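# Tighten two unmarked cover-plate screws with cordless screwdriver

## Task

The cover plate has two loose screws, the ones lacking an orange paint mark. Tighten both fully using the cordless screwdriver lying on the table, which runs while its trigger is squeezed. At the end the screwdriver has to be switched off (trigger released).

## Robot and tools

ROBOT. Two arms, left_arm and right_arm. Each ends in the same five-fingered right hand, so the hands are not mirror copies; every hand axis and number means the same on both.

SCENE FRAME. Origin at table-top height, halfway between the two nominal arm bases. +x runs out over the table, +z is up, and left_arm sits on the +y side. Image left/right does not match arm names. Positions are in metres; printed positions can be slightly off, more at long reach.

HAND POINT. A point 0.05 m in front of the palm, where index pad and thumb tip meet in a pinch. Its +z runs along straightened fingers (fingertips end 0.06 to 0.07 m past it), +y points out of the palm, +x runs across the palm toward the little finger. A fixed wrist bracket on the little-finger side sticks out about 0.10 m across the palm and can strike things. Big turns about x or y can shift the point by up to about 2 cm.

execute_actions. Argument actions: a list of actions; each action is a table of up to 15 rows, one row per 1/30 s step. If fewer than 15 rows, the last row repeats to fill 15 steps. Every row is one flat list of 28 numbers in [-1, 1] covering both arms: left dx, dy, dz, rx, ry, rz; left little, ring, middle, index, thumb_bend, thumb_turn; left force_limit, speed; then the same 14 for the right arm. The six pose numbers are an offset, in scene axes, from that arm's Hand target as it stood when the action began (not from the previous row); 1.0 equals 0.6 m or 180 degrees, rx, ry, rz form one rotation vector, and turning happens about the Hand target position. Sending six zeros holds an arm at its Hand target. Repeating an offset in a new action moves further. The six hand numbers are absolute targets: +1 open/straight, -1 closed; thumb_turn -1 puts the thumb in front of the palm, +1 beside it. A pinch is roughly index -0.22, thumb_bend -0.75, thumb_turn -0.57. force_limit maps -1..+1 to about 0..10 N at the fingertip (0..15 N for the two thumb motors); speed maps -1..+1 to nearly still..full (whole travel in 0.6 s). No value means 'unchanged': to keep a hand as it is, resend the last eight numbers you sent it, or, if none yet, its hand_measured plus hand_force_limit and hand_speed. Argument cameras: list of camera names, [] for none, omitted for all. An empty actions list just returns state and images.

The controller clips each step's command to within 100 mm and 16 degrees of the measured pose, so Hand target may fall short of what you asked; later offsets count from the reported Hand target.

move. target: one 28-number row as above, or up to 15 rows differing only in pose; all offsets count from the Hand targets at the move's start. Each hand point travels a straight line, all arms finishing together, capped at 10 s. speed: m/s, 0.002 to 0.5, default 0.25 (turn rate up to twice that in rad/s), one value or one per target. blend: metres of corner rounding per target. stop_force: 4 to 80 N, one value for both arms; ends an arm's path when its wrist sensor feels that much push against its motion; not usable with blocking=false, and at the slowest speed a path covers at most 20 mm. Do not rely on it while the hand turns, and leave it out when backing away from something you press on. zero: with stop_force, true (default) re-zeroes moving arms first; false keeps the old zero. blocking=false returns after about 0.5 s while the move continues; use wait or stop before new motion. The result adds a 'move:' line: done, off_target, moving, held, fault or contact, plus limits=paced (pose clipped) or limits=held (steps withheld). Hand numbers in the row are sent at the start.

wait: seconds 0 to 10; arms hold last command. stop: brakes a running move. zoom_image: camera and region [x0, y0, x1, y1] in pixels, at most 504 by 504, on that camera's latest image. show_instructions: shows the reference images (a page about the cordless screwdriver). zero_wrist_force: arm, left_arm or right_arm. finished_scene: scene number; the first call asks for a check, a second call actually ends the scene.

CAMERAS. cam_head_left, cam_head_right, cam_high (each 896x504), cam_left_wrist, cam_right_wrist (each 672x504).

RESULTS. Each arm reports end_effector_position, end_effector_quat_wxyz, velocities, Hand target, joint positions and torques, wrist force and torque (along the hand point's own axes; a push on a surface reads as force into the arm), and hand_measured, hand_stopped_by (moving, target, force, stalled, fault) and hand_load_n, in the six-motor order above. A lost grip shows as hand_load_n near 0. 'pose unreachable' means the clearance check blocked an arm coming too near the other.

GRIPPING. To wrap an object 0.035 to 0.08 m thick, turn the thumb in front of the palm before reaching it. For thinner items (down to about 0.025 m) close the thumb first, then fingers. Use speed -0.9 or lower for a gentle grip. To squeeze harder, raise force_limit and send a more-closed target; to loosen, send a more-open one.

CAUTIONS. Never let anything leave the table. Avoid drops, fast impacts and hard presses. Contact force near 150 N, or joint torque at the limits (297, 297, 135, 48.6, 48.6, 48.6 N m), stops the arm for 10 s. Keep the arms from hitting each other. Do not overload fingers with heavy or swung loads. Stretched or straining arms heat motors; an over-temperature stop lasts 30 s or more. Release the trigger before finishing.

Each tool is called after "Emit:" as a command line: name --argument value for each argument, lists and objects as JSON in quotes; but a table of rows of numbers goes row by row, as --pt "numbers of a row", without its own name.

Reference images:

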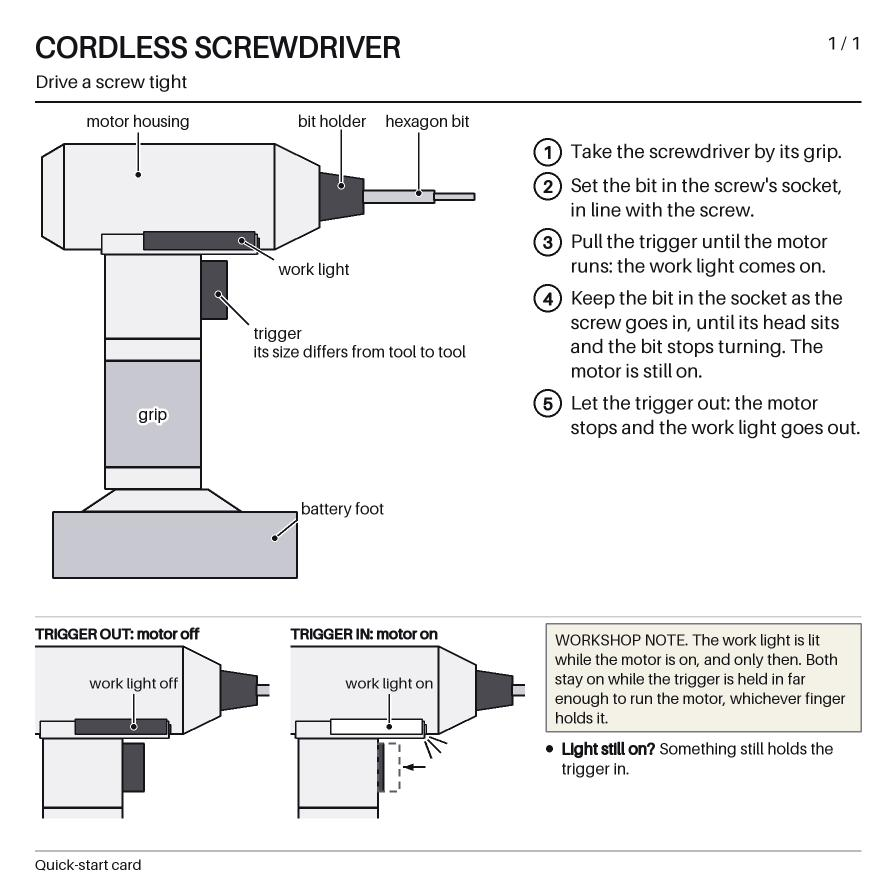

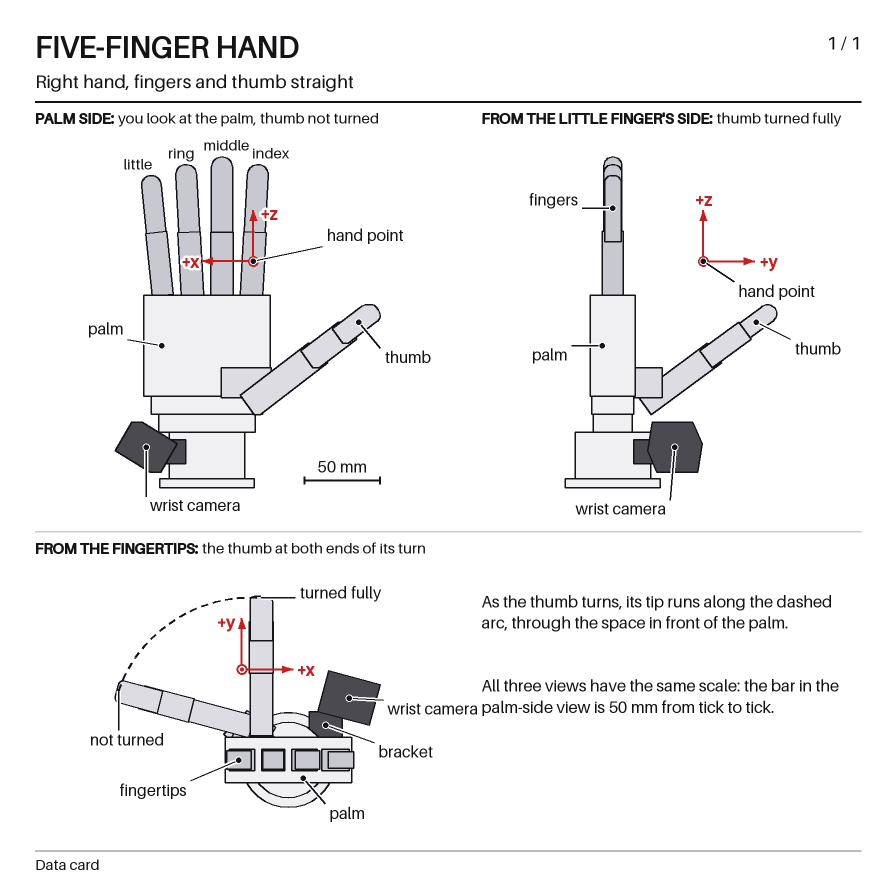

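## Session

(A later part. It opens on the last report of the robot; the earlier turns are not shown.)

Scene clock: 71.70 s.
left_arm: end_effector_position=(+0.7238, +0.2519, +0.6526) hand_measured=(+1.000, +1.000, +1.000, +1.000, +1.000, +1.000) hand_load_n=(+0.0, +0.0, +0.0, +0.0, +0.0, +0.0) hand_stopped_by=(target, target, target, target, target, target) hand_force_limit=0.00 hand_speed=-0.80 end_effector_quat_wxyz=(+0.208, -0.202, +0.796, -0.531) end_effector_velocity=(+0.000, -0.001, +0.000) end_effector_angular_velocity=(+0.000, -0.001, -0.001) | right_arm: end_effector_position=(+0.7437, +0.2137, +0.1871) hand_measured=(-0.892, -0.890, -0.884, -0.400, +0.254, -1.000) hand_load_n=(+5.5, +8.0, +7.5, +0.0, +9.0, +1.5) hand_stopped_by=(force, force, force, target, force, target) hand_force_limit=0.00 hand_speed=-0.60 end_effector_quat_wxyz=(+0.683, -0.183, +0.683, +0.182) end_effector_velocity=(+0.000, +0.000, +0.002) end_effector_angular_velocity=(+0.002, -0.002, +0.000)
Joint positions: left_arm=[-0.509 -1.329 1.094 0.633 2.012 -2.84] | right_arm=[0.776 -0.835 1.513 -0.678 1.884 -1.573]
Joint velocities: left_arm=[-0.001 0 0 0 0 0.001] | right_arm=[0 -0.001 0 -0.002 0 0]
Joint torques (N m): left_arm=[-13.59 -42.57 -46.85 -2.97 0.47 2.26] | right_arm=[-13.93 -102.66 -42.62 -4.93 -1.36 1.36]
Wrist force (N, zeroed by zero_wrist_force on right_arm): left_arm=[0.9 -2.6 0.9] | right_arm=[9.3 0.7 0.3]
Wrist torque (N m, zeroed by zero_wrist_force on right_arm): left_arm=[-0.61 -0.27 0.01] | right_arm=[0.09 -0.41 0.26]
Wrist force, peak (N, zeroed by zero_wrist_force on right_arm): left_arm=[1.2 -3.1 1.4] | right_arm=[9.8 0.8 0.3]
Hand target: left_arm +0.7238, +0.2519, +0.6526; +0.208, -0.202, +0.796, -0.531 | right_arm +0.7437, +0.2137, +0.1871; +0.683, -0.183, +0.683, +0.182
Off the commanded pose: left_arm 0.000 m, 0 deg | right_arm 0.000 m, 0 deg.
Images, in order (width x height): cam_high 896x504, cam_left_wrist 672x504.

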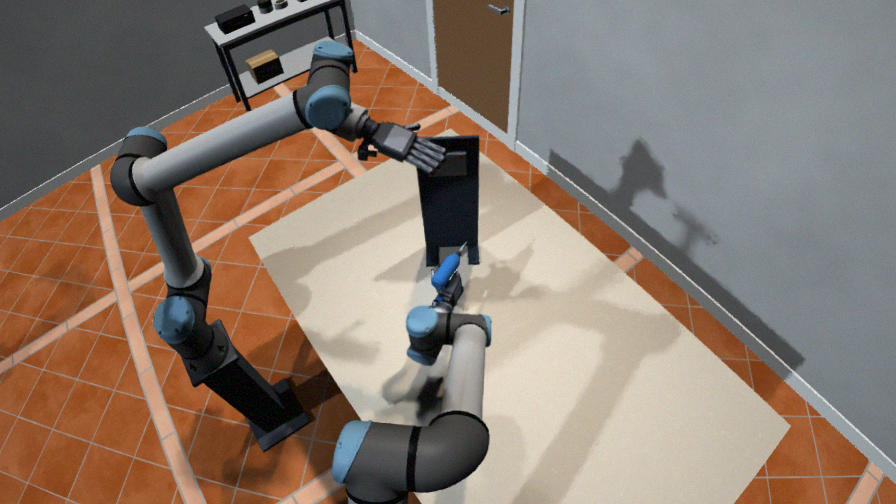

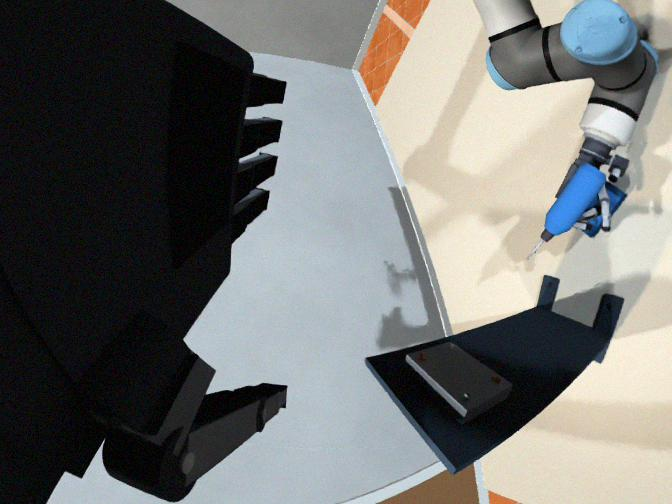

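Emit:
move --pt "0 0 0 0 0 0 1 1 1 1 1 1 0 -0.8 0 0 -0.07 0 0 0 -0.98 -0.98 -1 -0.4 -0.98 -1 0.5 -0.8" --speed 0.05 --cameras '[]'

Emit:
execute_actions --actions '[[[0,0,0,0,0,0,1,1,1,1,1,1,0,-0.8,0,0,0,0,0,0,-0.98,-0.98,-0.6,-0.4,-0.98,-1,0.5,-0.7]]]' --cameras '["cam_left_wrist","cam_high","cam_right_wrist"]'

Emit:
zoom_image --camera "cam_high" --region '[400, 220, 520, 320]'

Emit:
zoom_image --camera "cam_left_wrist" --region '[500, 130, 672, 290]'

Scene clock: 73.17 s.
left_arm: end_effector_position=(+0.7238, +0.2519, +0.6526) hand_measured=(+1.000, +1.000, +1.000, +1.000, +1.000, +1.000) hand_load_n=(+0.0, +0.0, +0.0, +0.0, +0.0, -0.5) hand_stopped_by=(target, target, target, target, target, target) hand_force_limit=0.00 hand_speed=-0.80 end_effector_quat_wxyz=(+0.208, -0.202, +0.796, -0.531) end_effector_velocity=(-0.001, -0.001, +0.001) end_effector_angular_velocity=(+0.000, -0.001, -0.001) | right_arm: end_effector_position=(+0.7437, +0.2137, +0.1449) hand_measured=(-0.900, -0.890, -0.884, -0.400, +0.226, -1.000) hand_load_n=(+10.0, +7.5, +7.5, +0.0, +10.5, +2.0) hand_stopped_by=(force, force, force, target, force, target) hand_force_limit=0.50 hand_speed=-0.80 end_effector_quat_wxyz=(+0.683, -0.183, +0.683, +0.182) end_effector_velocity=(+0.000, +0.000, +0.001) end_effector_angular_velocity=(-0.003, +0.002, +0.000)
Joint positions: left_arm=[-0.509 -1.329 1.094 0.633 2.012 -2.84] | right_arm=[0.776 -0.79 1.522 -0.731 1.884 -1.573]
Joint velocities: left_arm=[-0.001 -0.001 0 0 0 0.001] | right_arm=[0 -0.003 0 0.006 0 0]
Joint torques (N m): left_arm=[-10.36 -43.05 -45.55 -3.16 0.62 2.08] | right_arm=[-2.75 -122.35 -42.87 -2.61 0.81 1.05]
Wrist force (N, zeroed by zero_wrist_force on right_arm): left_arm=[0.5 -2.8 0.8] | right_arm=[9.3 0.4 0.4]
Wrist torque (N m, zeroed by zero_wrist_force on right_arm): left_arm=[-0.63 -0.21 -0.02] | right_arm=[0.03 -0.42 0.24]
Wrist force, peak (N, zeroed by zero_wrist_force on right_arm): left_arm=[0.7 -3.3 0.9] | right_arm=[11.2 0.4 0.0]
Hand target: left_arm +0.7238, +0.2519, +0.6526; +0.208, -0.202, +0.796, -0.531 | right_arm +0.7437, +0.2138, +0.1451; +0.683, -0.183, +0.683, +0.182
Off the commanded pose: left_arm 0.000 m, 0 deg | right_arm 0.000 m, 0 deg.
move: done
No camera images: "cameras" was empty.

Scene clock: 74.00 s.
left_arm: end_effector_position=(+0.7238, +0.2519, +0.6526) hand_measured=(+1.000, +1.000, +1.000, +1.000, +1.000, +1.000) hand_load_n=(+0.0, +0.0, +0.0, +0.5, +0.0, +0.0) hand_stopped_by=(target, target, target, target, target, target) hand_force_limit=0.00 hand_speed=-0.80 end_effector_quat_wxyz=(+0.208, -0.202, +0.796, -0.531) end_effector_velocity=(+0.000, +0.001, +0.000) end_effector_angular_velocity=(+0.001, -0.001, +0.000) | right_arm: end_effector_position=(+0.7438, +0.2138, +0.1451) hand_measured=(-0.900, -0.890, -0.600, -0.400, +0.226, -1.000) hand_load_n=(+10.0, +8.0, +0.0, +0.0, +11.0, +2.0) hand_stopped_by=(force, force, target, target, force, target) hand_force_limit=0.50 hand_speed=-0.70 end_effector_quat_wxyz=(+0.683, -0.183, +0.683, +0.182) end_effector_velocity=(+0.000, +0.000, +0.002) end_effector_angular_velocity=(+0.002, -0.001, +0.000)
Joint positions: left_arm=[-0.509 -1.329 1.094 0.633 2.012 -2.84] | right_arm=[0.776 -0.79 1.521 -0.731 1.884 -1.573]
Joint velocities: left_arm=[0.001 0 0 0 0 0.002] | right_arm=[0 -0.001 0 0 0 0]
Joint torques (N m): left_arm=[-10.93 -41.94 -46.89 -3.29 0.44 2.52] | right_arm=[7.62 -123 -44.2 -2.88 0.83 0.28]
Wrist force (N, zeroed by zero_wrist_force on right_arm): left_arm=[0.6 -2.9 0.9] | right_arm=[9.4 1.0 0.3]
Wrist torque (N m, zeroed by zero_wrist_force on right_arm): left_arm=[-0.64 -0.22 -0.02] | right_arm=[0.14 -0.42 0.27]
Wrist force, peak (N, zeroed by zero_wrist_force on right_arm): left_arm=[0.9 -3.0 1.0] | right_arm=[10.1 0.9 0.2]
Hand target: left_arm +0.7238, +0.2519, +0.6526; +0.208, -0.202, +0.796, -0.531 | right_arm +0.7437, +0.2138, +0.1451; +0.683, -0.183, +0.683, +0.182
Off the commanded pose: left_arm 0.000 m, 0 deg | right_arm 0.000 m, 0 deg.
Images, in order (width x height): cam_high 896x504, cam_left_wrist 672x504, cam_right_wrist 672x504.

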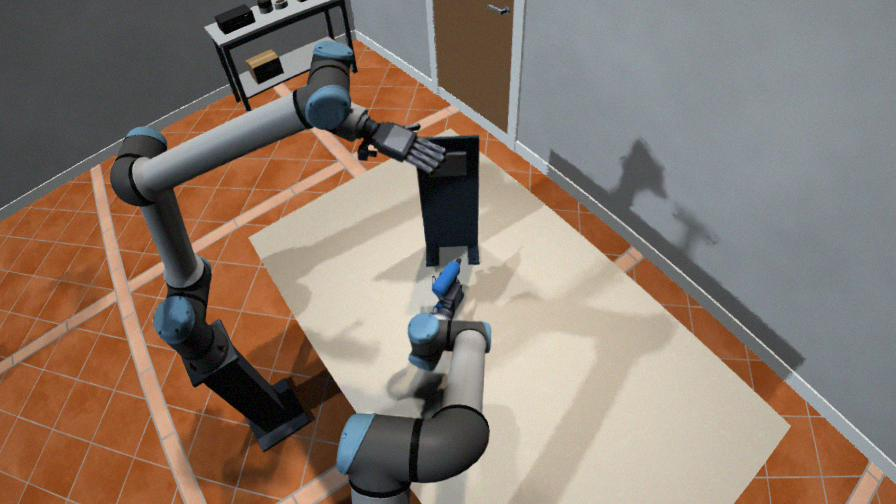

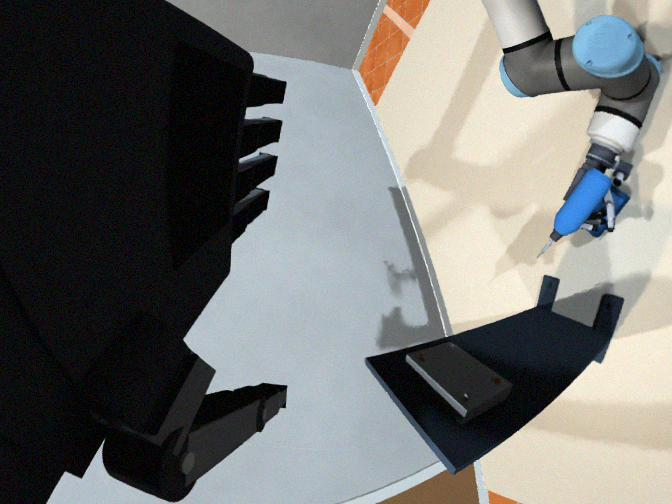

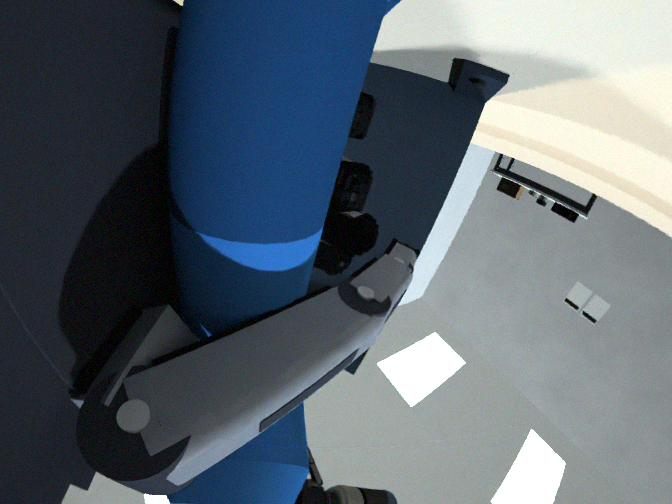

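Scaled by 4.200.

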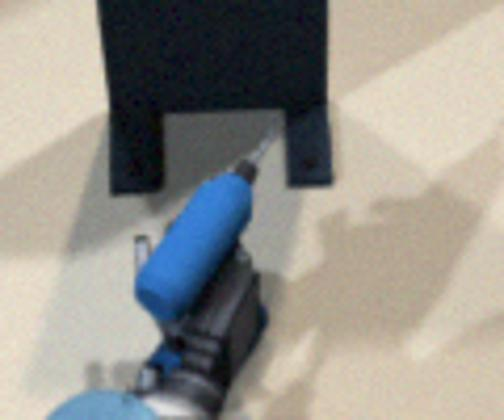

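Scaled by 2.930 from the camera's 672x504 image, which has a finer 960x720 frame.

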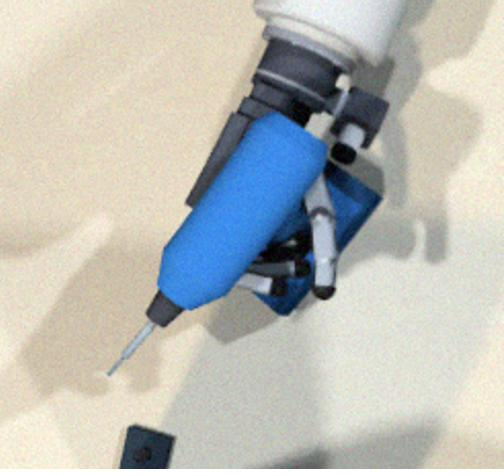

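Emit:
move --pt "0 0 0 0 0 0 1 1 1 1 1 1 0 -0.8 0 0 -0.03 0 0 0 -0.98 -0.98 -0.6 -0.4 -0.98 -1 0.5 -0.7" --speed 0.006 --stop_force 4 --cameras '[]'

Scene clock: 76.97 s.
left_arm: end_effector_position=(+0.7238, +0.2519, +0.6526) hand_measured=(+1.000, +1.000, +1.000, +1.000, +1.000, +1.000) hand_load_n=(+0.0, +0.0, +0.0, +0.0, +0.0, -0.5) hand_stopped_by=(target, target, target, target, target, target) hand_force_limit=0.00 hand_speed=-0.80 end_effector_quat_wxyz=(+0.208, -0.202, +0.796, -0.531) end_effector_velocity=(+0.000, +0.000, +0.000) end_effector_angular_velocity=(+0.000, +0.001, +0.001) | right_arm: end_effector_position=(+0.7437, +0.2138, +0.1333) hand_measured=(-0.900, -0.890, -0.600, -0.400, +0.226, -1.000) hand_load_n=(+10.0, +8.0, +0.0, +0.0, +11.0, +2.0) hand_stopped_by=(force, force, target, target, force, target) hand_force_limit=0.50 hand_speed=-0.70 end_effector_quat_wxyz=(+0.683, -0.184, +0.683, +0.182) end_effector_velocity=(+0.000, +0.000, +0.002) end_effector_angular_velocity=(+0.001, -0.001, +0.000)
Joint positions: left_arm=[-0.509 -1.329 1.094 0.633 2.012 -2.84] | right_arm=[0.776 -0.777 1.523 -0.745 1.884 -1.573]
Joint velocities: left_arm=[0 0 0 0 0 -0.001] | right_arm=[0 -0.001 0 0 0 0]
Joint torques (N m): left_arm=[-10.77 -44.87 -46.94 -3.5 0.5 2.37] | right_arm=[12.37 -118.76 -37.12 -1.37 1.19 -0.57]
Wrist force (N, zeroed by zero_wrist_force on right_arm): left_arm=[0.8 -2.5 1.1] | right_arm=[5.9 1.0 1.1]
Wrist torque (N m, zeroed by zero_wrist_force on right_arm): left_arm=[-0.60 -0.26 0.00] | right_arm=[0.08 -0.61 0.28]
Wrist force, peak (N, zeroed by zero_wrist_force on right_arm): left_arm=[0.6 -3.1 1.1] | right_arm=[10.1 0.6 0.0]
Hand target: left_arm +0.7238, +0.2519, +0.6526; +0.208, -0.202, +0.796, -0.531 | right_arm +0.7438, +0.2138, +0.1333; +0.683, -0.183, +0.683, +0.182
Off the commanded pose: left_arm 0.000 m, 0 deg | right_arm 0.006 m, 0 deg.
move: contact (right_arm)
No camera images: "cameras" was empty.

Emit:
move --pt "0 0 0 0 0 0 1 1 1 1 1 1 0 -0.8 0 0 0.09 0 0 0 -0.98 -0.98 -0.6 -0.4 -0.98 -1 0.5 -0.7" --speed 0.1 --cameras '["cam_left_wrist"]'

Emit:
zoom_image --camera "cam_left_wrist" --region '[500, 200, 580, 280]'

Emit:
move --pt "0 0 0 0 0 0 1 1 1 1 1 1 0 -0.8 -0.0722 -0.0417 0 0 0 0 -0.98 -0.98 -0.6 -0.4 -0.98 -1 0.5 -0.7" --speed 0.1 --cameras '["cam_left_wrist"]'

Emit:
zoom_image --camera "cam_left_wrist" --region '[500, 200, 580, 280]'

Scene clock: 78.10 s.
left_arm: end_effector_position=(+0.7238, +0.2519, +0.6526) hand_measured=(+1.000, +1.000, +1.000, +1.000, +1.000, +1.000) hand_load_n=(+0.0, +0.0, -0.5, +0.0, +0.0, -0.5) hand_stopped_by=(target, target, target, target, target, target) hand_force_limit=0.00 hand_speed=-0.80 end_effector_quat_wxyz=(+0.208, -0.202, +0.796, -0.531) end_effector_velocity=(+0.000, +0.001, +0.000) end_effector_angular_velocity=(-0.001, +0.001, +0.002) | right_arm: end_effector_position=(+0.7437, +0.2138, +0.1873) hand_measured=(-0.900, -0.890, -0.600, -0.400, +0.226, -1.000) hand_load_n=(+10.0, +7.5, +0.0, +0.0, +11.0, +2.0) hand_stopped_by=(force, force, target, target, force, target) hand_force_limit=0.50 hand_speed=-0.70 end_effector_quat_wxyz=(+0.683, -0.183, +0.683, +0.182) end_effector_velocity=(+0.000, +0.000, -0.002) end_effector_angular_velocity=(-0.001, +0.001, +0.000)
Joint positions: left_arm=[-0.509 -1.329 1.094 0.633 2.012 -2.84] | right_arm=[0.776 -0.835 1.512 -0.677 1.884 -1.573]
Joint velocities: left_arm=[0.001 -0.001 0 0 0 -0.001] | right_arm=[0 0.002 0.001 -0.002 0 0]
Joint torques (N m): left_arm=[-12.6 -43.32 -45.68 -3.8 0.37 2.1] | right_arm=[1.24 -102.5 -34.76 -6.62 -1.12 -0.08]
Wrist force (N, zeroed by zero_wrist_force on right_arm): left_arm=[0.9 -2.7 1.3] | right_arm=[10.3 0.7 0.5]
Wrist torque (N m, zeroed by zero_wrist_force on right_arm): left_arm=[-0.65 -0.27 0.00] | right_arm=[0.07 -0.54 0.31]
Wrist force, peak (N, zeroed by zero_wrist_force on right_arm): left_arm=[0.6 -3.1 1.1] | right_arm=[12.6 1.0 0.3]
Hand target: left_arm +0.7238, +0.2519, +0.6526; +0.208, -0.202, +0.796, -0.531 | right_arm +0.7437, +0.2137, +0.1873; +0.683, -0.183, +0.683, +0.182
Off the commanded pose: left_arm 0.000 m, 0 deg | right_arm 0.000 m, 0 deg.
move: done
Images, in order (width x height): cam_left_wrist 672x504.

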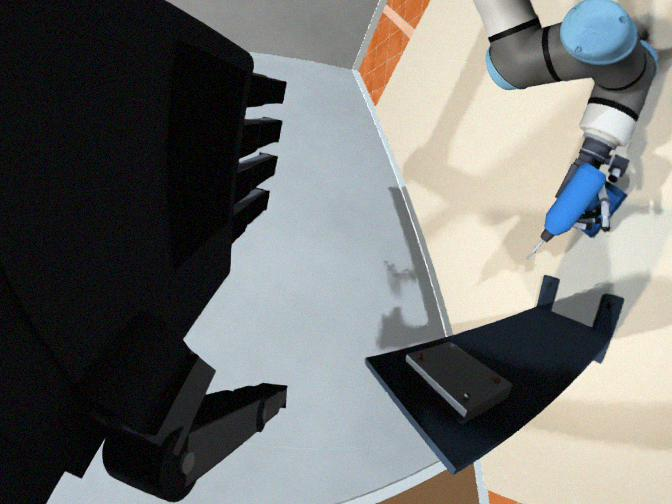

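Scaled by 6.300 from the camera's 672x504 image, which has a finer 960x720 frame.

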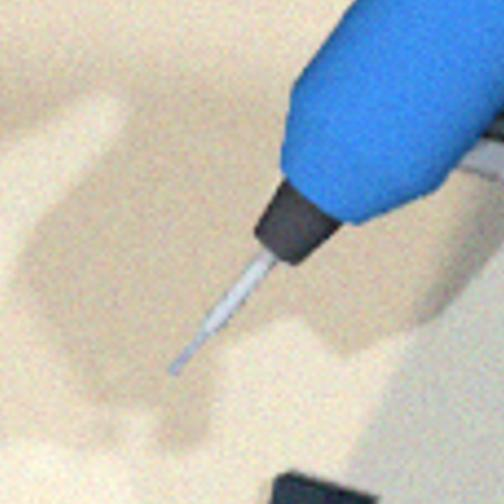

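Scene clock: 79.03 s.
left_arm: end_effector_position=(+0.7238, +0.2519, +0.6526) hand_measured=(+1.000, +1.000, +1.000, +1.000, +1.000, +1.000) hand_load_n=(+0.0, +0.0, +0.0, +0.0, +0.0, +0.0) hand_stopped_by=(target, target, target, target, target, target) hand_force_limit=0.00 hand_speed=-0.80 end_effector_quat_wxyz=(+0.208, -0.202, +0.796, -0.531) end_effector_velocity=(+0.000, +0.001, -0.001) end_effector_angular_velocity=(+0.000, +0.001, +0.001) | right_arm: end_effector_position=(+0.7004, +0.1888, +0.1873) hand_measured=(-0.900, -0.890, -0.600, -0.400, +0.226, -1.000) hand_load_n=(+10.0, +8.0, +0.0, +0.0, +11.0, +2.0) hand_stopped_by=(force, force, target, target, force, target) hand_force_limit=0.50 hand_speed=-0.70 end_effector_quat_wxyz=(+0.683, -0.183, +0.683, +0.182) end_effector_velocity=(+0.000, +0.000, -0.002) end_effector_angular_velocity=(-0.002, +0.001, +0.001)
Joint positions: left_arm=[-0.509 -1.329 1.094 0.633 2.012 -2.84] | right_arm=[0.795 -0.89 1.618 -0.728 1.903 -1.573]
Joint velocities: left_arm=[0.001 0.001 0 0 0 0] | right_arm=[0 0.002 0 0 -0.001 0]
Joint torques (N m): left_arm=[-11.69 -41.04 -47.52 -3.34 0.25 1.69] | right_arm=[-14.25 -104.12 -36.33 -2.59 -1.83 -0.24]
Wrist force (N, zeroed by zero_wrist_force on right_arm): left_arm=[0.8 -2.8 0.8] | right_arm=[9.7 1.0 0.1]
Wrist torque (N m, zeroed by zero_wrist_force on right_arm): left_arm=[-0.63 -0.25 0.00] | right_arm=[0.14 -0.47 0.29]
Wrist force, peak (N, zeroed by zero_wrist_force on right_arm): left_arm=[0.7 -3.1 0.8] | right_arm=[9.9 0.4 2.8]
Hand target: left_arm +0.7238, +0.2519, +0.6526; +0.208, -0.202, +0.796, -0.531 | right_arm +0.7004, +0.1887, +0.1872; +0.683, -0.184, +0.683, +0.182
Off the commanded pose: left_arm 0.000 m, 0 deg | right_arm 0.000 m, 0 deg.
move: done
Images, in order (width x height): cam_left_wrist 672x504.

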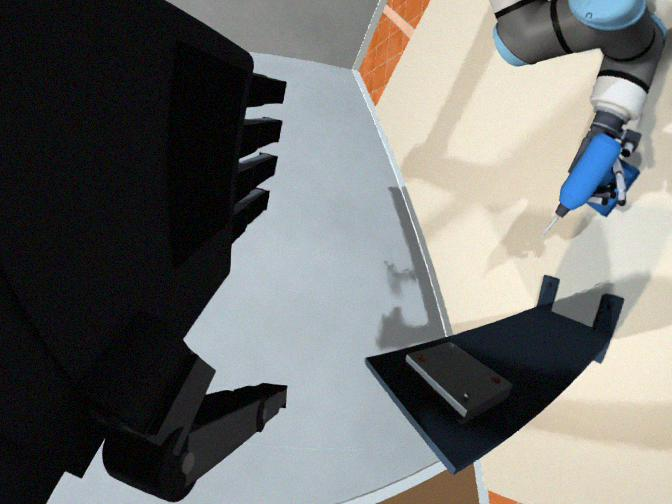

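Scaled by 6.300 from the camera's 672x504 image, which has a finer 960x720 frame.

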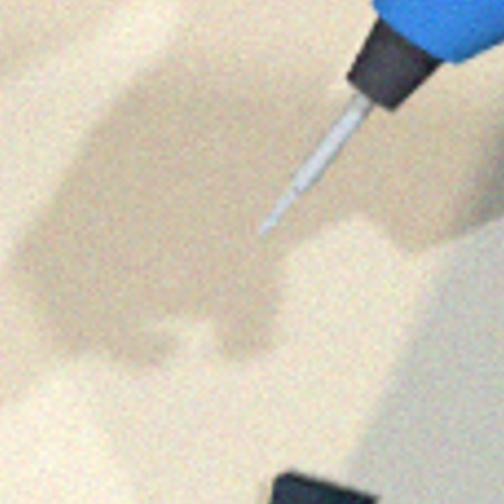

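Emit:
move --pt "0 0 0 0 0 0 1 1 1 1 1 1 0 -0.8 0.025 -0.0433 0 0 0 0 -0.98 -0.98 -0.6 -0.4 -0.98 -1 0.5 -0.7" --speed 0.1 --cameras '["cam_left_wrist"]'

Emit:
zoom_image --camera "cam_left_wrist" --region '[500, 200, 580, 280]'

Scene clock: 80.07 s.
left_arm: end_effector_position=(+0.7238, +0.2519, +0.6526) hand_measured=(+1.000, +1.000, +1.000, +1.000, +1.000, +1.000) hand_load_n=(+0.0, +0.0, +0.0, +0.0, +0.0, +0.0) hand_stopped_by=(target, target, target, target, target, target) hand_force_limit=0.00 hand_speed=-0.80 end_effector_quat_wxyz=(+0.208, -0.202, +0.796, -0.531) end_effector_velocity=(+0.000, +0.001, +0.000) end_effector_angular_velocity=(+0.000, +0.001, +0.001) | right_arm: end_effector_position=(+0.7155, +0.1626, +0.1873) hand_measured=(-0.900, -0.890, -0.600, -0.400, +0.226, -1.000) hand_load_n=(+9.5, +8.0, -0.5, +0.0, +11.0, +2.0) hand_stopped_by=(force, force, target, target, force, target) hand_force_limit=0.50 hand_speed=-0.70 end_effector_quat_wxyz=(+0.683, -0.183, +0.683, +0.182) end_effector_velocity=(-0.002, +0.003, +0.000) end_effector_angular_velocity=(+0.000, +0.000, +0.000)
Joint positions: left_arm=[-0.509 -1.329 1.094 0.633 2.012 -2.84] | right_arm=[0.759 -0.909 1.654 -0.745 1.867 -1.573]
Joint velocities: left_arm=[0.001 0 0 0.001 0 0] | right_arm=[0.004 0.003 -0.004 0.001 0.004 0]
Joint torques (N m): left_arm=[-11.01 -44.87 -46.76 -3.26 0.17 1.83] | right_arm=[12.04 -93.48 -46.28 -2.16 2.03 1.59]
Wrist force (N, zeroed by zero_wrist_force on right_arm): left_arm=[0.7 -2.6 1.2] | right_arm=[9.5 1.1 0.3]
Wrist torque (N m, zeroed by zero_wrist_force on right_arm): left_arm=[-0.62 -0.24 -0.01] | right_arm=[0.14 -0.45 0.28]
Wrist force, peak (N, zeroed by zero_wrist_force on right_arm): left_arm=[1.0 -3.2 0.9] | right_arm=[10.2 2.1 0.2]
Hand target: left_arm +0.7238, +0.2519, +0.6526; +0.208, -0.202, +0.796, -0.531 | right_arm +0.7154, +0.1627, +0.1872; +0.683, -0.183, +0.683, +0.182
Off the commanded pose: left_arm 0.000 m, 0 deg | right_arm 0.000 m, 0 deg.
move: done
Images, in order (width x height): cam_left_wrist 672x504.

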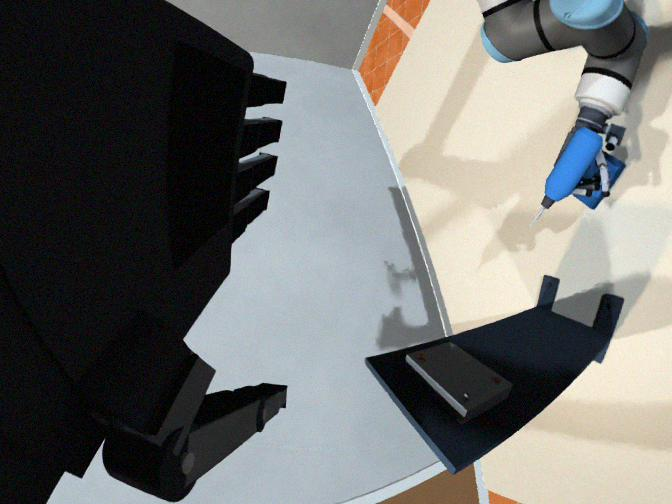

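Scaled by 6.300 from the camera's 672x504 image, which has a finer 960x720 frame.

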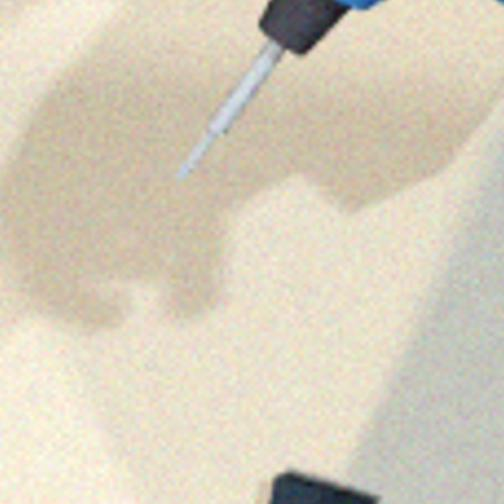

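Emit:
move --pt "0 0 0 0 0 0 1 1 1 1 1 1 0 -0.8 0 0.08 0.267 0 0 0.161 -0.98 -0.98 -0.6 -0.4 -0.98 -1 0.5 -0.7" --pt "0 0 0 0 0 0 1 1 1 1 1 1 0 -0.8 0.0175 0.239 0.267 0 0 0.161 -0.98 -0.98 -0.6 -0.4 -0.98 -1 0.5 -0.7" --speed 0.12 --cameras '["cam_left_wrist","cam_high","cam_head_left"]'

Emit:
zoom_image --camera "cam_left_wrist" --region '[380, 240, 640, 440]'

Scene clock: 84.27 s.
left_arm: end_effector_position=(+0.7238, +0.2519, +0.6526) hand_measured=(+1.000, +1.000, +1.000, +1.000, +1.000, +1.000) hand_load_n=(+0.0, +0.0, +0.0, +0.0, -0.5, -0.5) hand_stopped_by=(target, target, target, target, target, target) hand_force_limit=0.00 hand_speed=-0.80 end_effector_quat_wxyz=(+0.208, -0.202, +0.796, -0.531) end_effector_velocity=(+0.000, +0.001, +0.000) end_effector_angular_velocity=(-0.001, +0.001, +0.001) | right_arm: end_effector_position=(+0.7258, +0.3061, +0.3475) hand_measured=(-0.900, -0.890, -0.600, -0.400, +0.226, -1.000) hand_load_n=(+10.0, +8.0, +0.0, +0.0, +11.0, +2.5) hand_stopped_by=(force, force, target, target, force, target) hand_force_limit=0.50 hand_speed=-0.70 end_effector_quat_wxyz=(+0.616, -0.349, +0.615, +0.347) end_effector_velocity=(+0.000, +0.000, +0.003) end_effector_angular_velocity=(+0.002, -0.002, +0.000)
Joint positions: left_arm=[-0.509 -1.329 1.094 0.633 2.012 -2.84] | right_arm=[0.711 -0.87 1.251 -0.38 1.314 -1.573]
Joint velocities: left_arm=[0.001 0 0 0 0.001 -0.001] | right_arm=[0 -0.002 -0.001 0.001 0 0]
Joint torques (N m): left_arm=[-12.14 -42.98 -46.83 -2.66 0.93 2.51] | right_arm=[-13.06 -111.95 -53.33 -6.31 -1.44 -1.5]
Wrist force (N, zeroed by zero_wrist_force on right_arm): left_arm=[0.8 -3.0 0.9] | right_arm=[9.7 0.9 0.4]
Wrist torque (N m, zeroed by zero_wrist_force on right_arm): left_arm=[-0.67 -0.26 -0.01] | right_arm=[0.12 -0.46 0.28]
Wrist force, peak (N, zeroed by zero_wrist_force on right_arm): left_arm=[1.1 -3.3 1.1] | right_arm=[12.1 1.2 -1.0]
Hand target: left_arm +0.7238, +0.2519, +0.6526; +0.208, -0.202, +0.796, -0.531 | right_arm +0.7259, +0.3061, +0.3475; +0.616, -0.348, +0.615, +0.347
Off the commanded pose: left_arm 0.000 m, 0 deg | right_arm 0.000 m, 0 deg.
move: done
Images, in order (width x height): cam_head_left 896x504, cam_high 896x504, cam_left_wrist 672x504.

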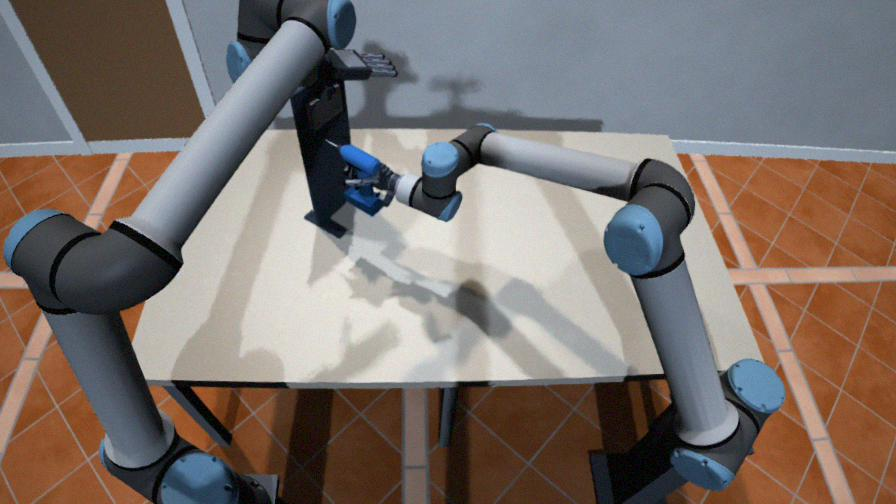

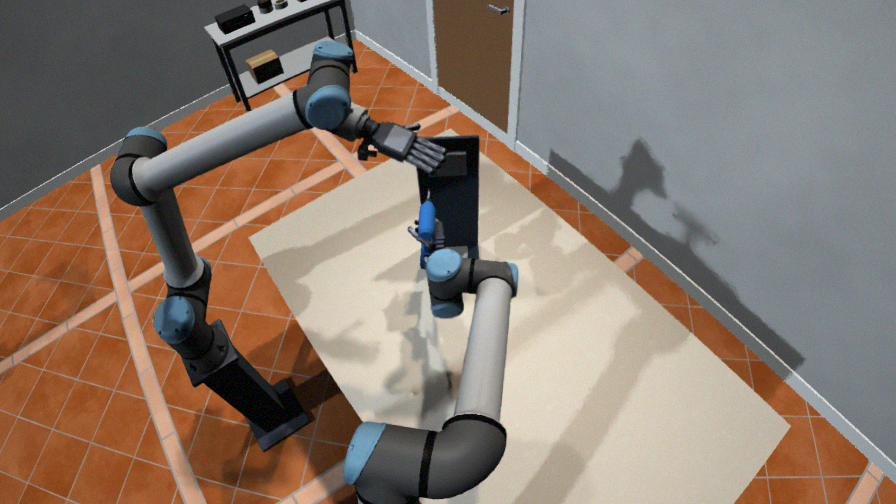

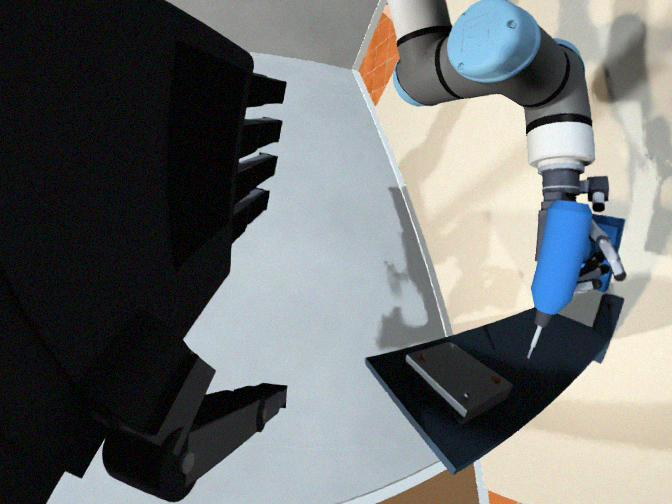

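Scaled by 1.938 from the camera's 672x504 image, which has a finer 960x720 frame.

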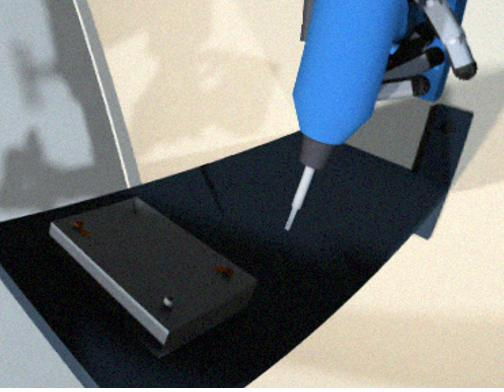

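Emit:
zero_wrist_force --arm "right_arm"

Emit:
move --pt "0 0 0 0 0 0 1 1 1 1 1 1 0 -0.8 0.0382 0.0546 0 0 0 0 -0.98 -0.98 -0.6 -0.4 -0.98 -1 0.5 -0.7" --speed 0.04 --stop_force 8 --cameras '["cam_left_wrist","cam_right_wrist"]'

Emit:
zoom_image --camera "cam_left_wrist" --region '[380, 300, 580, 450]'

Wrist force sensor zeroed.

Scene clock: 87.47 s.
left_arm: end_effector_position=(+0.7238, +0.2519, +0.6526) hand_measured=(+1.000, +1.000, +1.000, +1.000, +1.000, +1.000) hand_load_n=(+0.0, +0.0, +0.0, +0.0, +0.0, +0.0) hand_stopped_by=(target, target, target, target, target, target) hand_force_limit=0.00 hand_speed=-0.80 end_effector_quat_wxyz=(+0.208, -0.202, +0.796, -0.531) end_effector_velocity=(-0.001, -0.001, +0.001) end_effector_angular_velocity=(-0.001, +0.000, -0.001) | right_arm: end_effector_position=(+0.7488, +0.3389, +0.3476) hand_measured=(-0.900, -0.890, -0.600, -0.400, +0.226, -1.000) hand_load_n=(+9.5, +8.0, +0.0, +0.0, +11.0, +2.0) hand_stopped_by=(force, force, target, target, force, target) hand_force_limit=0.50 hand_speed=-0.70 end_effector_quat_wxyz=(+0.616, -0.348, +0.615, +0.347) end_effector_velocity=(+0.000, +0.000, -0.001) end_effector_angular_velocity=(-0.001, +0.001, +0.000)
Joint positions: left_arm=[-0.509 -1.329 1.094 0.633 2.012 -2.84] | right_arm=[0.719 -0.803 1.132 -0.329 1.321 -1.573]
Joint velocities: left_arm=[-0.001 -0.001 0 0 0 -0.001] | right_arm=[0 0.001 0 0.001 0 0]
Joint torques (N m): left_arm=[-11.41 -43.49 -45.05 -2.84 0.68 2.02] | right_arm=[-14.41 -131.98 -47.43 -5.88 -0.69 -1.75]
Wrist force (N, zeroed by zero_wrist_force on right_arm): left_arm=[1.1 -2.4 0.6] | right_arm=[0.4 -0.1 -0.3]
Wrist torque (N m, zeroed by zero_wrist_force on right_arm): left_arm=[-0.55 -0.28 0.02] | right_arm=[-0.01 -0.03 0.01]
Wrist force, peak (N, zeroed by zero_wrist_force on right_arm): left_arm=[0.8 -3.2 0.8] | right_arm=[0.0 -0.8 -0.9]
Hand target: left_arm +0.7238, +0.2519, +0.6526; +0.208, -0.202, +0.796, -0.531 | right_arm +0.7488, +0.3389, +0.3476; +0.616, -0.348, +0.615, +0.347
Off the commanded pose: left_arm 0.000 m, 0 deg | right_arm 0.000 m, 0 deg.
move: done
Images, in order (width x height): cam_left_wrist 672x504, cam_right_wrist 672x504.

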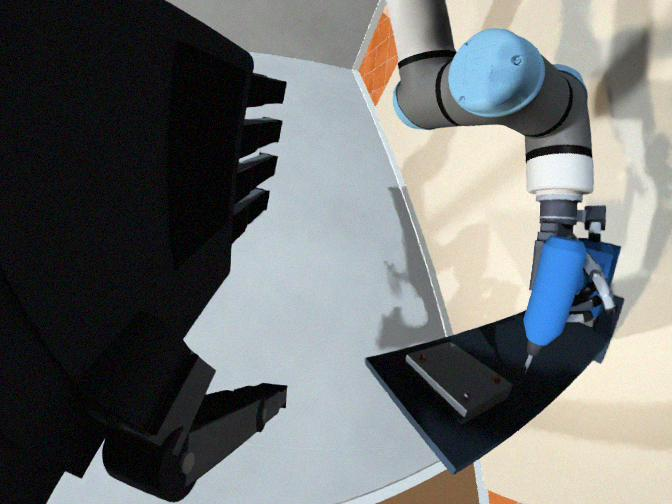

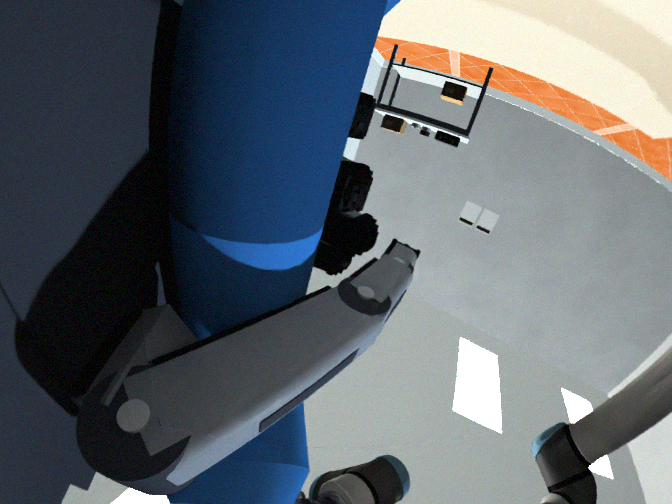

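Scaled by 2.520 from the camera's 672x504 image, which has a finer 960x720 frame.

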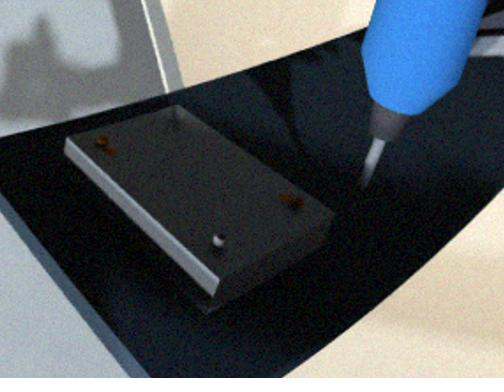

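Emit:
move --pt "0 0 0 0 0 0 1 1 1 1 1 1 0 -0.8 0.0478 0.0683 0 0 0 0 -0.98 -0.98 -0.6 -0.4 -0.98 -1 0.5 -0.7" --speed 0.015 --stop_force 5 --cameras '["cam_left_wrist"]'

Emit:
zoom_image --camera "cam_left_wrist" --region '[380, 300, 580, 450]'

Scene clock: 90.30 s.
left_arm: end_effector_position=(+0.7238, +0.2519, +0.6526) hand_measured=(+1.000, +1.000, +1.000, +1.000, +1.000, +1.000) hand_load_n=(+0.0, +0.0, +0.0, +0.0, +0.0, +0.0) hand_stopped_by=(target, target, target, target, target, target) hand_force_limit=0.00 hand_speed=-0.80 end_effector_quat_wxyz=(+0.208, -0.202, +0.796, -0.531) end_effector_velocity=(+0.001, +0.001, +0.000) end_effector_angular_velocity=(+0.001, -0.002, +0.001) | right_arm: end_effector_position=(+0.7597, +0.3544, +0.3476) hand_measured=(-0.900, -0.890, -0.600, -0.400, +0.226, -1.000) hand_load_n=(+10.0, +8.0, +0.0, +0.0, +11.0, +2.0) hand_stopped_by=(force, force, target, target, force, target) hand_force_limit=0.50 hand_speed=-0.70 end_effector_quat_wxyz=(+0.616, -0.348, +0.615, +0.347) end_effector_velocity=(+0.000, +0.000, +0.001) end_effector_angular_velocity=(+0.000, +0.001, +0.000)
Joint positions: left_arm=[-0.509 -1.329 1.094 0.633 2.012 -2.84] | right_arm=[0.723 -0.769 1.072 -0.302 1.325 -1.573]
Joint velocities: left_arm=[0.001 0 0 0 0 0.002] | right_arm=[0 -0.001 0 0.001 0 0]
Joint torques (N m): left_arm=[-10.24 -45.13 -45.96 -2.29 0.65 2.1] | right_arm=[-14.76 -134.08 -53.64 -2.53 -0.51 -1.57]
Wrist force (N, zeroed by zero_wrist_force on right_arm): left_arm=[0.6 -2.8 1.0] | right_arm=[0.0 -0.3 -0.8]
Wrist torque (N m, zeroed by zero_wrist_force on right_arm): left_arm=[-0.64 -0.23 -0.02] | right_arm=[-0.03 -0.04 -0.02]
Wrist force, peak (N, zeroed by zero_wrist_force on right_arm): left_arm=[0.7 -3.2 1.0] | right_arm=[4.4 0.6 -31.5]
Hand target: left_arm +0.7238, +0.2519, +0.6526; +0.208, -0.202, +0.796, -0.531 | right_arm +0.7597, +0.3544, +0.3476; +0.616, -0.348, +0.615, +0.347
Off the commanded pose: left_arm 0.000 m, 0 deg | right_arm 0.031 m, 0 deg.
move: contact (right_arm)
Images, in order (width x height): cam_left_wrist 672x504.

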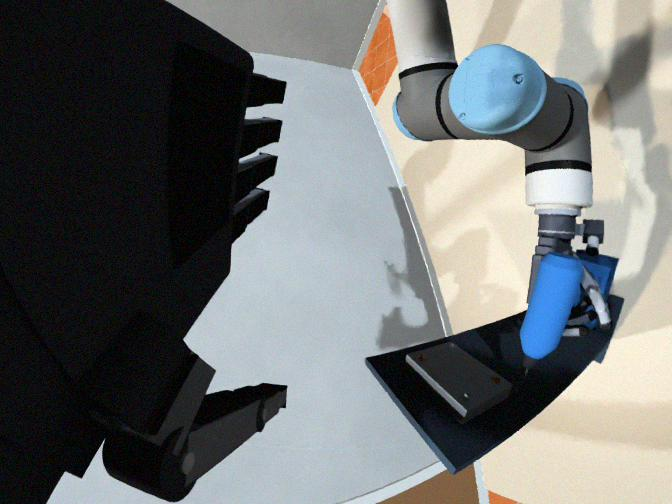

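Scaled by 2.520 from the camera's 672x504 image, which has a finer 960x720 frame.

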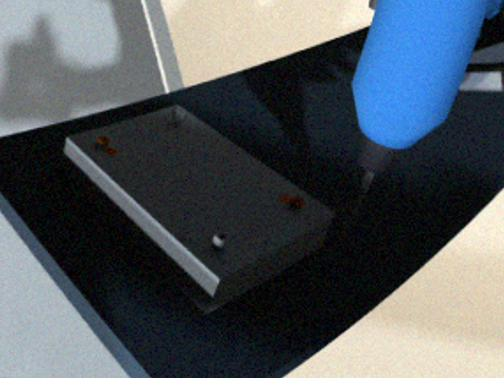

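Emit:
move --pt "0 0 0 0 0 0 1 1 1 1 1 1 0 -0.8 -0.0096 -0.0137 0 0 0 0 -0.98 -0.98 -0.6 -0.4 -0.98 -1 0.5 -0.7" --pt "0 0 0 0 0 0 1 1 1 1 1 1 0 -0.8 0.0723 -0.0711 0 0 0 0 -0.98 -0.98 -0.6 -0.4 -0.98 -1 0.5 -0.7" --speed 0.06 --blend 0.004 --cameras '[]'

Emit:
move --pt "0 0 0 0 0 0 1 1 1 1 1 1 0 -0.8 0.0287 0.041 0 0 0 0 -0.98 -0.98 -0.6 -0.4 -0.98 -1 0.5 -0.7" --speed 0.007 --stop_force 4 --cameras '["cam_left_wrist"]'

Emit:
zoom_image --camera "cam_left_wrist" --region '[380, 300, 580, 450]'

Scene clock: 92.17 s.
left_arm: end_effector_position=(+0.7238, +0.2519, +0.6526) hand_measured=(+1.000, +1.000, +1.000, +1.000, +1.000, +1.000) hand_load_n=(+0.0, +0.0, +0.0, +0.0, +0.0, -0.5) hand_stopped_by=(target, target, target, target, target, target) hand_force_limit=0.00 hand_speed=-0.80 end_effector_quat_wxyz=(+0.208, -0.202, +0.796, -0.531) end_effector_velocity=(+0.000, +0.001, +0.000) end_effector_angular_velocity=(+0.001, +0.000, +0.000) | right_arm: end_effector_position=(+0.8033, +0.3117, +0.3476) hand_measured=(-0.900, -0.890, -0.600, -0.400, +0.226, -1.000) hand_load_n=(+10.0, +8.0, +0.0, +0.0, +11.0, +2.0) hand_stopped_by=(force, force, target, target, force, target) hand_force_limit=0.50 hand_speed=-0.70 end_effector_quat_wxyz=(+0.616, -0.348, +0.615, +0.347) end_effector_velocity=(-0.002, +0.002, +0.000) end_effector_angular_velocity=(+0.000, +0.000, -0.001)
Joint positions: left_arm=[-0.509 -1.329 1.094 0.633 2.012 -2.84] | right_arm=[0.66 -0.784 1.098 -0.314 1.263 -1.572]
Joint velocities: left_arm=[0 0 0 0.001 0 0.001] | right_arm=[0.003 0 0 -0.001 0.004 0]
Joint torques (N m): left_arm=[-11.87 -41.26 -47.67 -2.72 0.45 2.3] | right_arm=[12.22 -123.6 -47.55 -2.82 1.85 2.05]
Wrist force (N, zeroed by zero_wrist_force on right_arm): left_arm=[0.6 -2.9 0.9] | right_arm=[-0.1 0.1 -0.2]
Wrist torque (N m, zeroed by zero_wrist_force on right_arm): left_arm=[-0.64 -0.22 -0.02] | right_arm=[0.00 0.02 -0.01]
Wrist force, peak (N, zeroed by zero_wrist_force on right_arm): left_arm=[0.8 -3.1 0.9] | right_arm=[0.3 -1.9 -0.3]
Hand target: left_arm +0.7238, +0.2519, +0.6526; +0.208, -0.202, +0.796, -0.531 | right_arm +0.8031, +0.3118, +0.3476; +0.616, -0.348, +0.615, +0.347
Off the commanded pose: left_arm 0.000 m, 0 deg | right_arm 0.000 m, 0 deg.
move: done
No camera images: "cameras" was empty.

Scene clock: 94.33 s.
left_arm: end_effector_position=(+0.7238, +0.2519, +0.6526) hand_measured=(+1.000, +1.000, +1.000, +1.000, +1.000, +1.000) hand_load_n=(-0.5, +0.0, +0.0, +0.0, +0.0, -0.5) hand_stopped_by=(target, target, target, target, target, target) hand_force_limit=0.00 hand_speed=-0.80 end_effector_quat_wxyz=(+0.208, -0.202, +0.796, -0.531) end_effector_velocity=(+0.000, +0.000, +0.000) end_effector_angular_velocity=(+0.001, -0.001, -0.001) | right_arm: end_effector_position=(+0.8085, +0.3197, +0.3476) hand_measured=(-0.900, -0.890, -0.600, -0.400, +0.226, -1.000) hand_load_n=(+10.0, +8.0, +0.0, +0.0, +11.0, +1.5) hand_stopped_by=(force, force, target, target, force, target) hand_force_limit=0.50 hand_speed=-0.70 end_effector_quat_wxyz=(+0.616, -0.348, +0.615, +0.347) end_effector_velocity=(+0.000, +0.000, -0.001) end_effector_angular_velocity=(-0.001, +0.001, +0.000)
Joint positions: left_arm=[-0.509 -1.329 1.094 0.633 2.012 -2.84] | right_arm=[0.663 -0.767 1.067 -0.3 1.265 -1.572]
Joint velocities: left_arm=[0 0 0 0 0 0.001] | right_arm=[0 0 0 0.001 0 0]
Joint torques (N m): left_arm=[-10.43 -44.42 -45.49 -1.98 0.41 1.8] | right_arm=[-4.84 -134.21 -44.33 -6.59 0.03 1.52]
Wrist force (N, zeroed by zero_wrist_force on right_arm): left_arm=[0.6 -2.7 0.9] | right_arm=[0.1 -0.3 -5.4]
Wrist torque (N m, zeroed by zero_wrist_force on right_arm): left_arm=[-0.62 -0.22 -0.02] | right_arm=[0.23 -0.22 0.00]
Wrist force, peak (N, zeroed by zero_wrist_force on right_arm): left_arm=[0.9 -3.1 0.9] | right_arm=[2.0 0.4 -21.0]
Hand target: left_arm +0.7238, +0.2519, +0.6526; +0.208, -0.202, +0.796, -0.531 | right_arm +0.8086, +0.3196, +0.3476; +0.616, -0.348, +0.615, +0.347
Off the commanded pose: left_arm 0.000 m, 0 deg | right_arm 0.020 m, 0 deg.
move: contact (right_arm)
Images, in order (width x height): cam_left_wrist 672x504.

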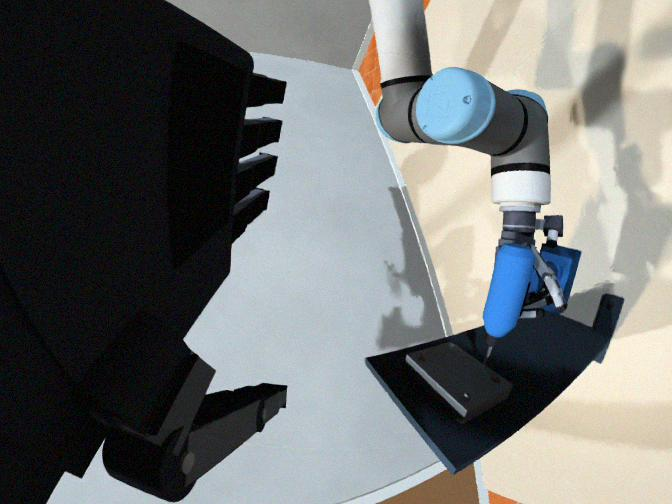

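Scaled by 2.520 from the camera's 672x504 image, which has a finer 960x720 frame.

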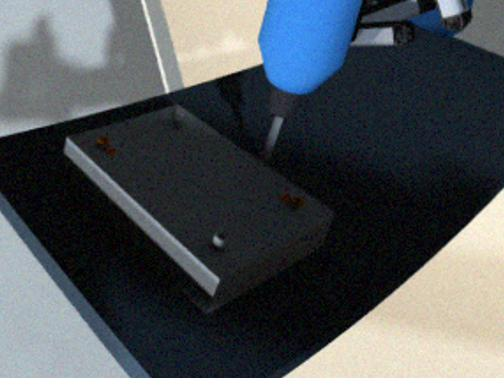

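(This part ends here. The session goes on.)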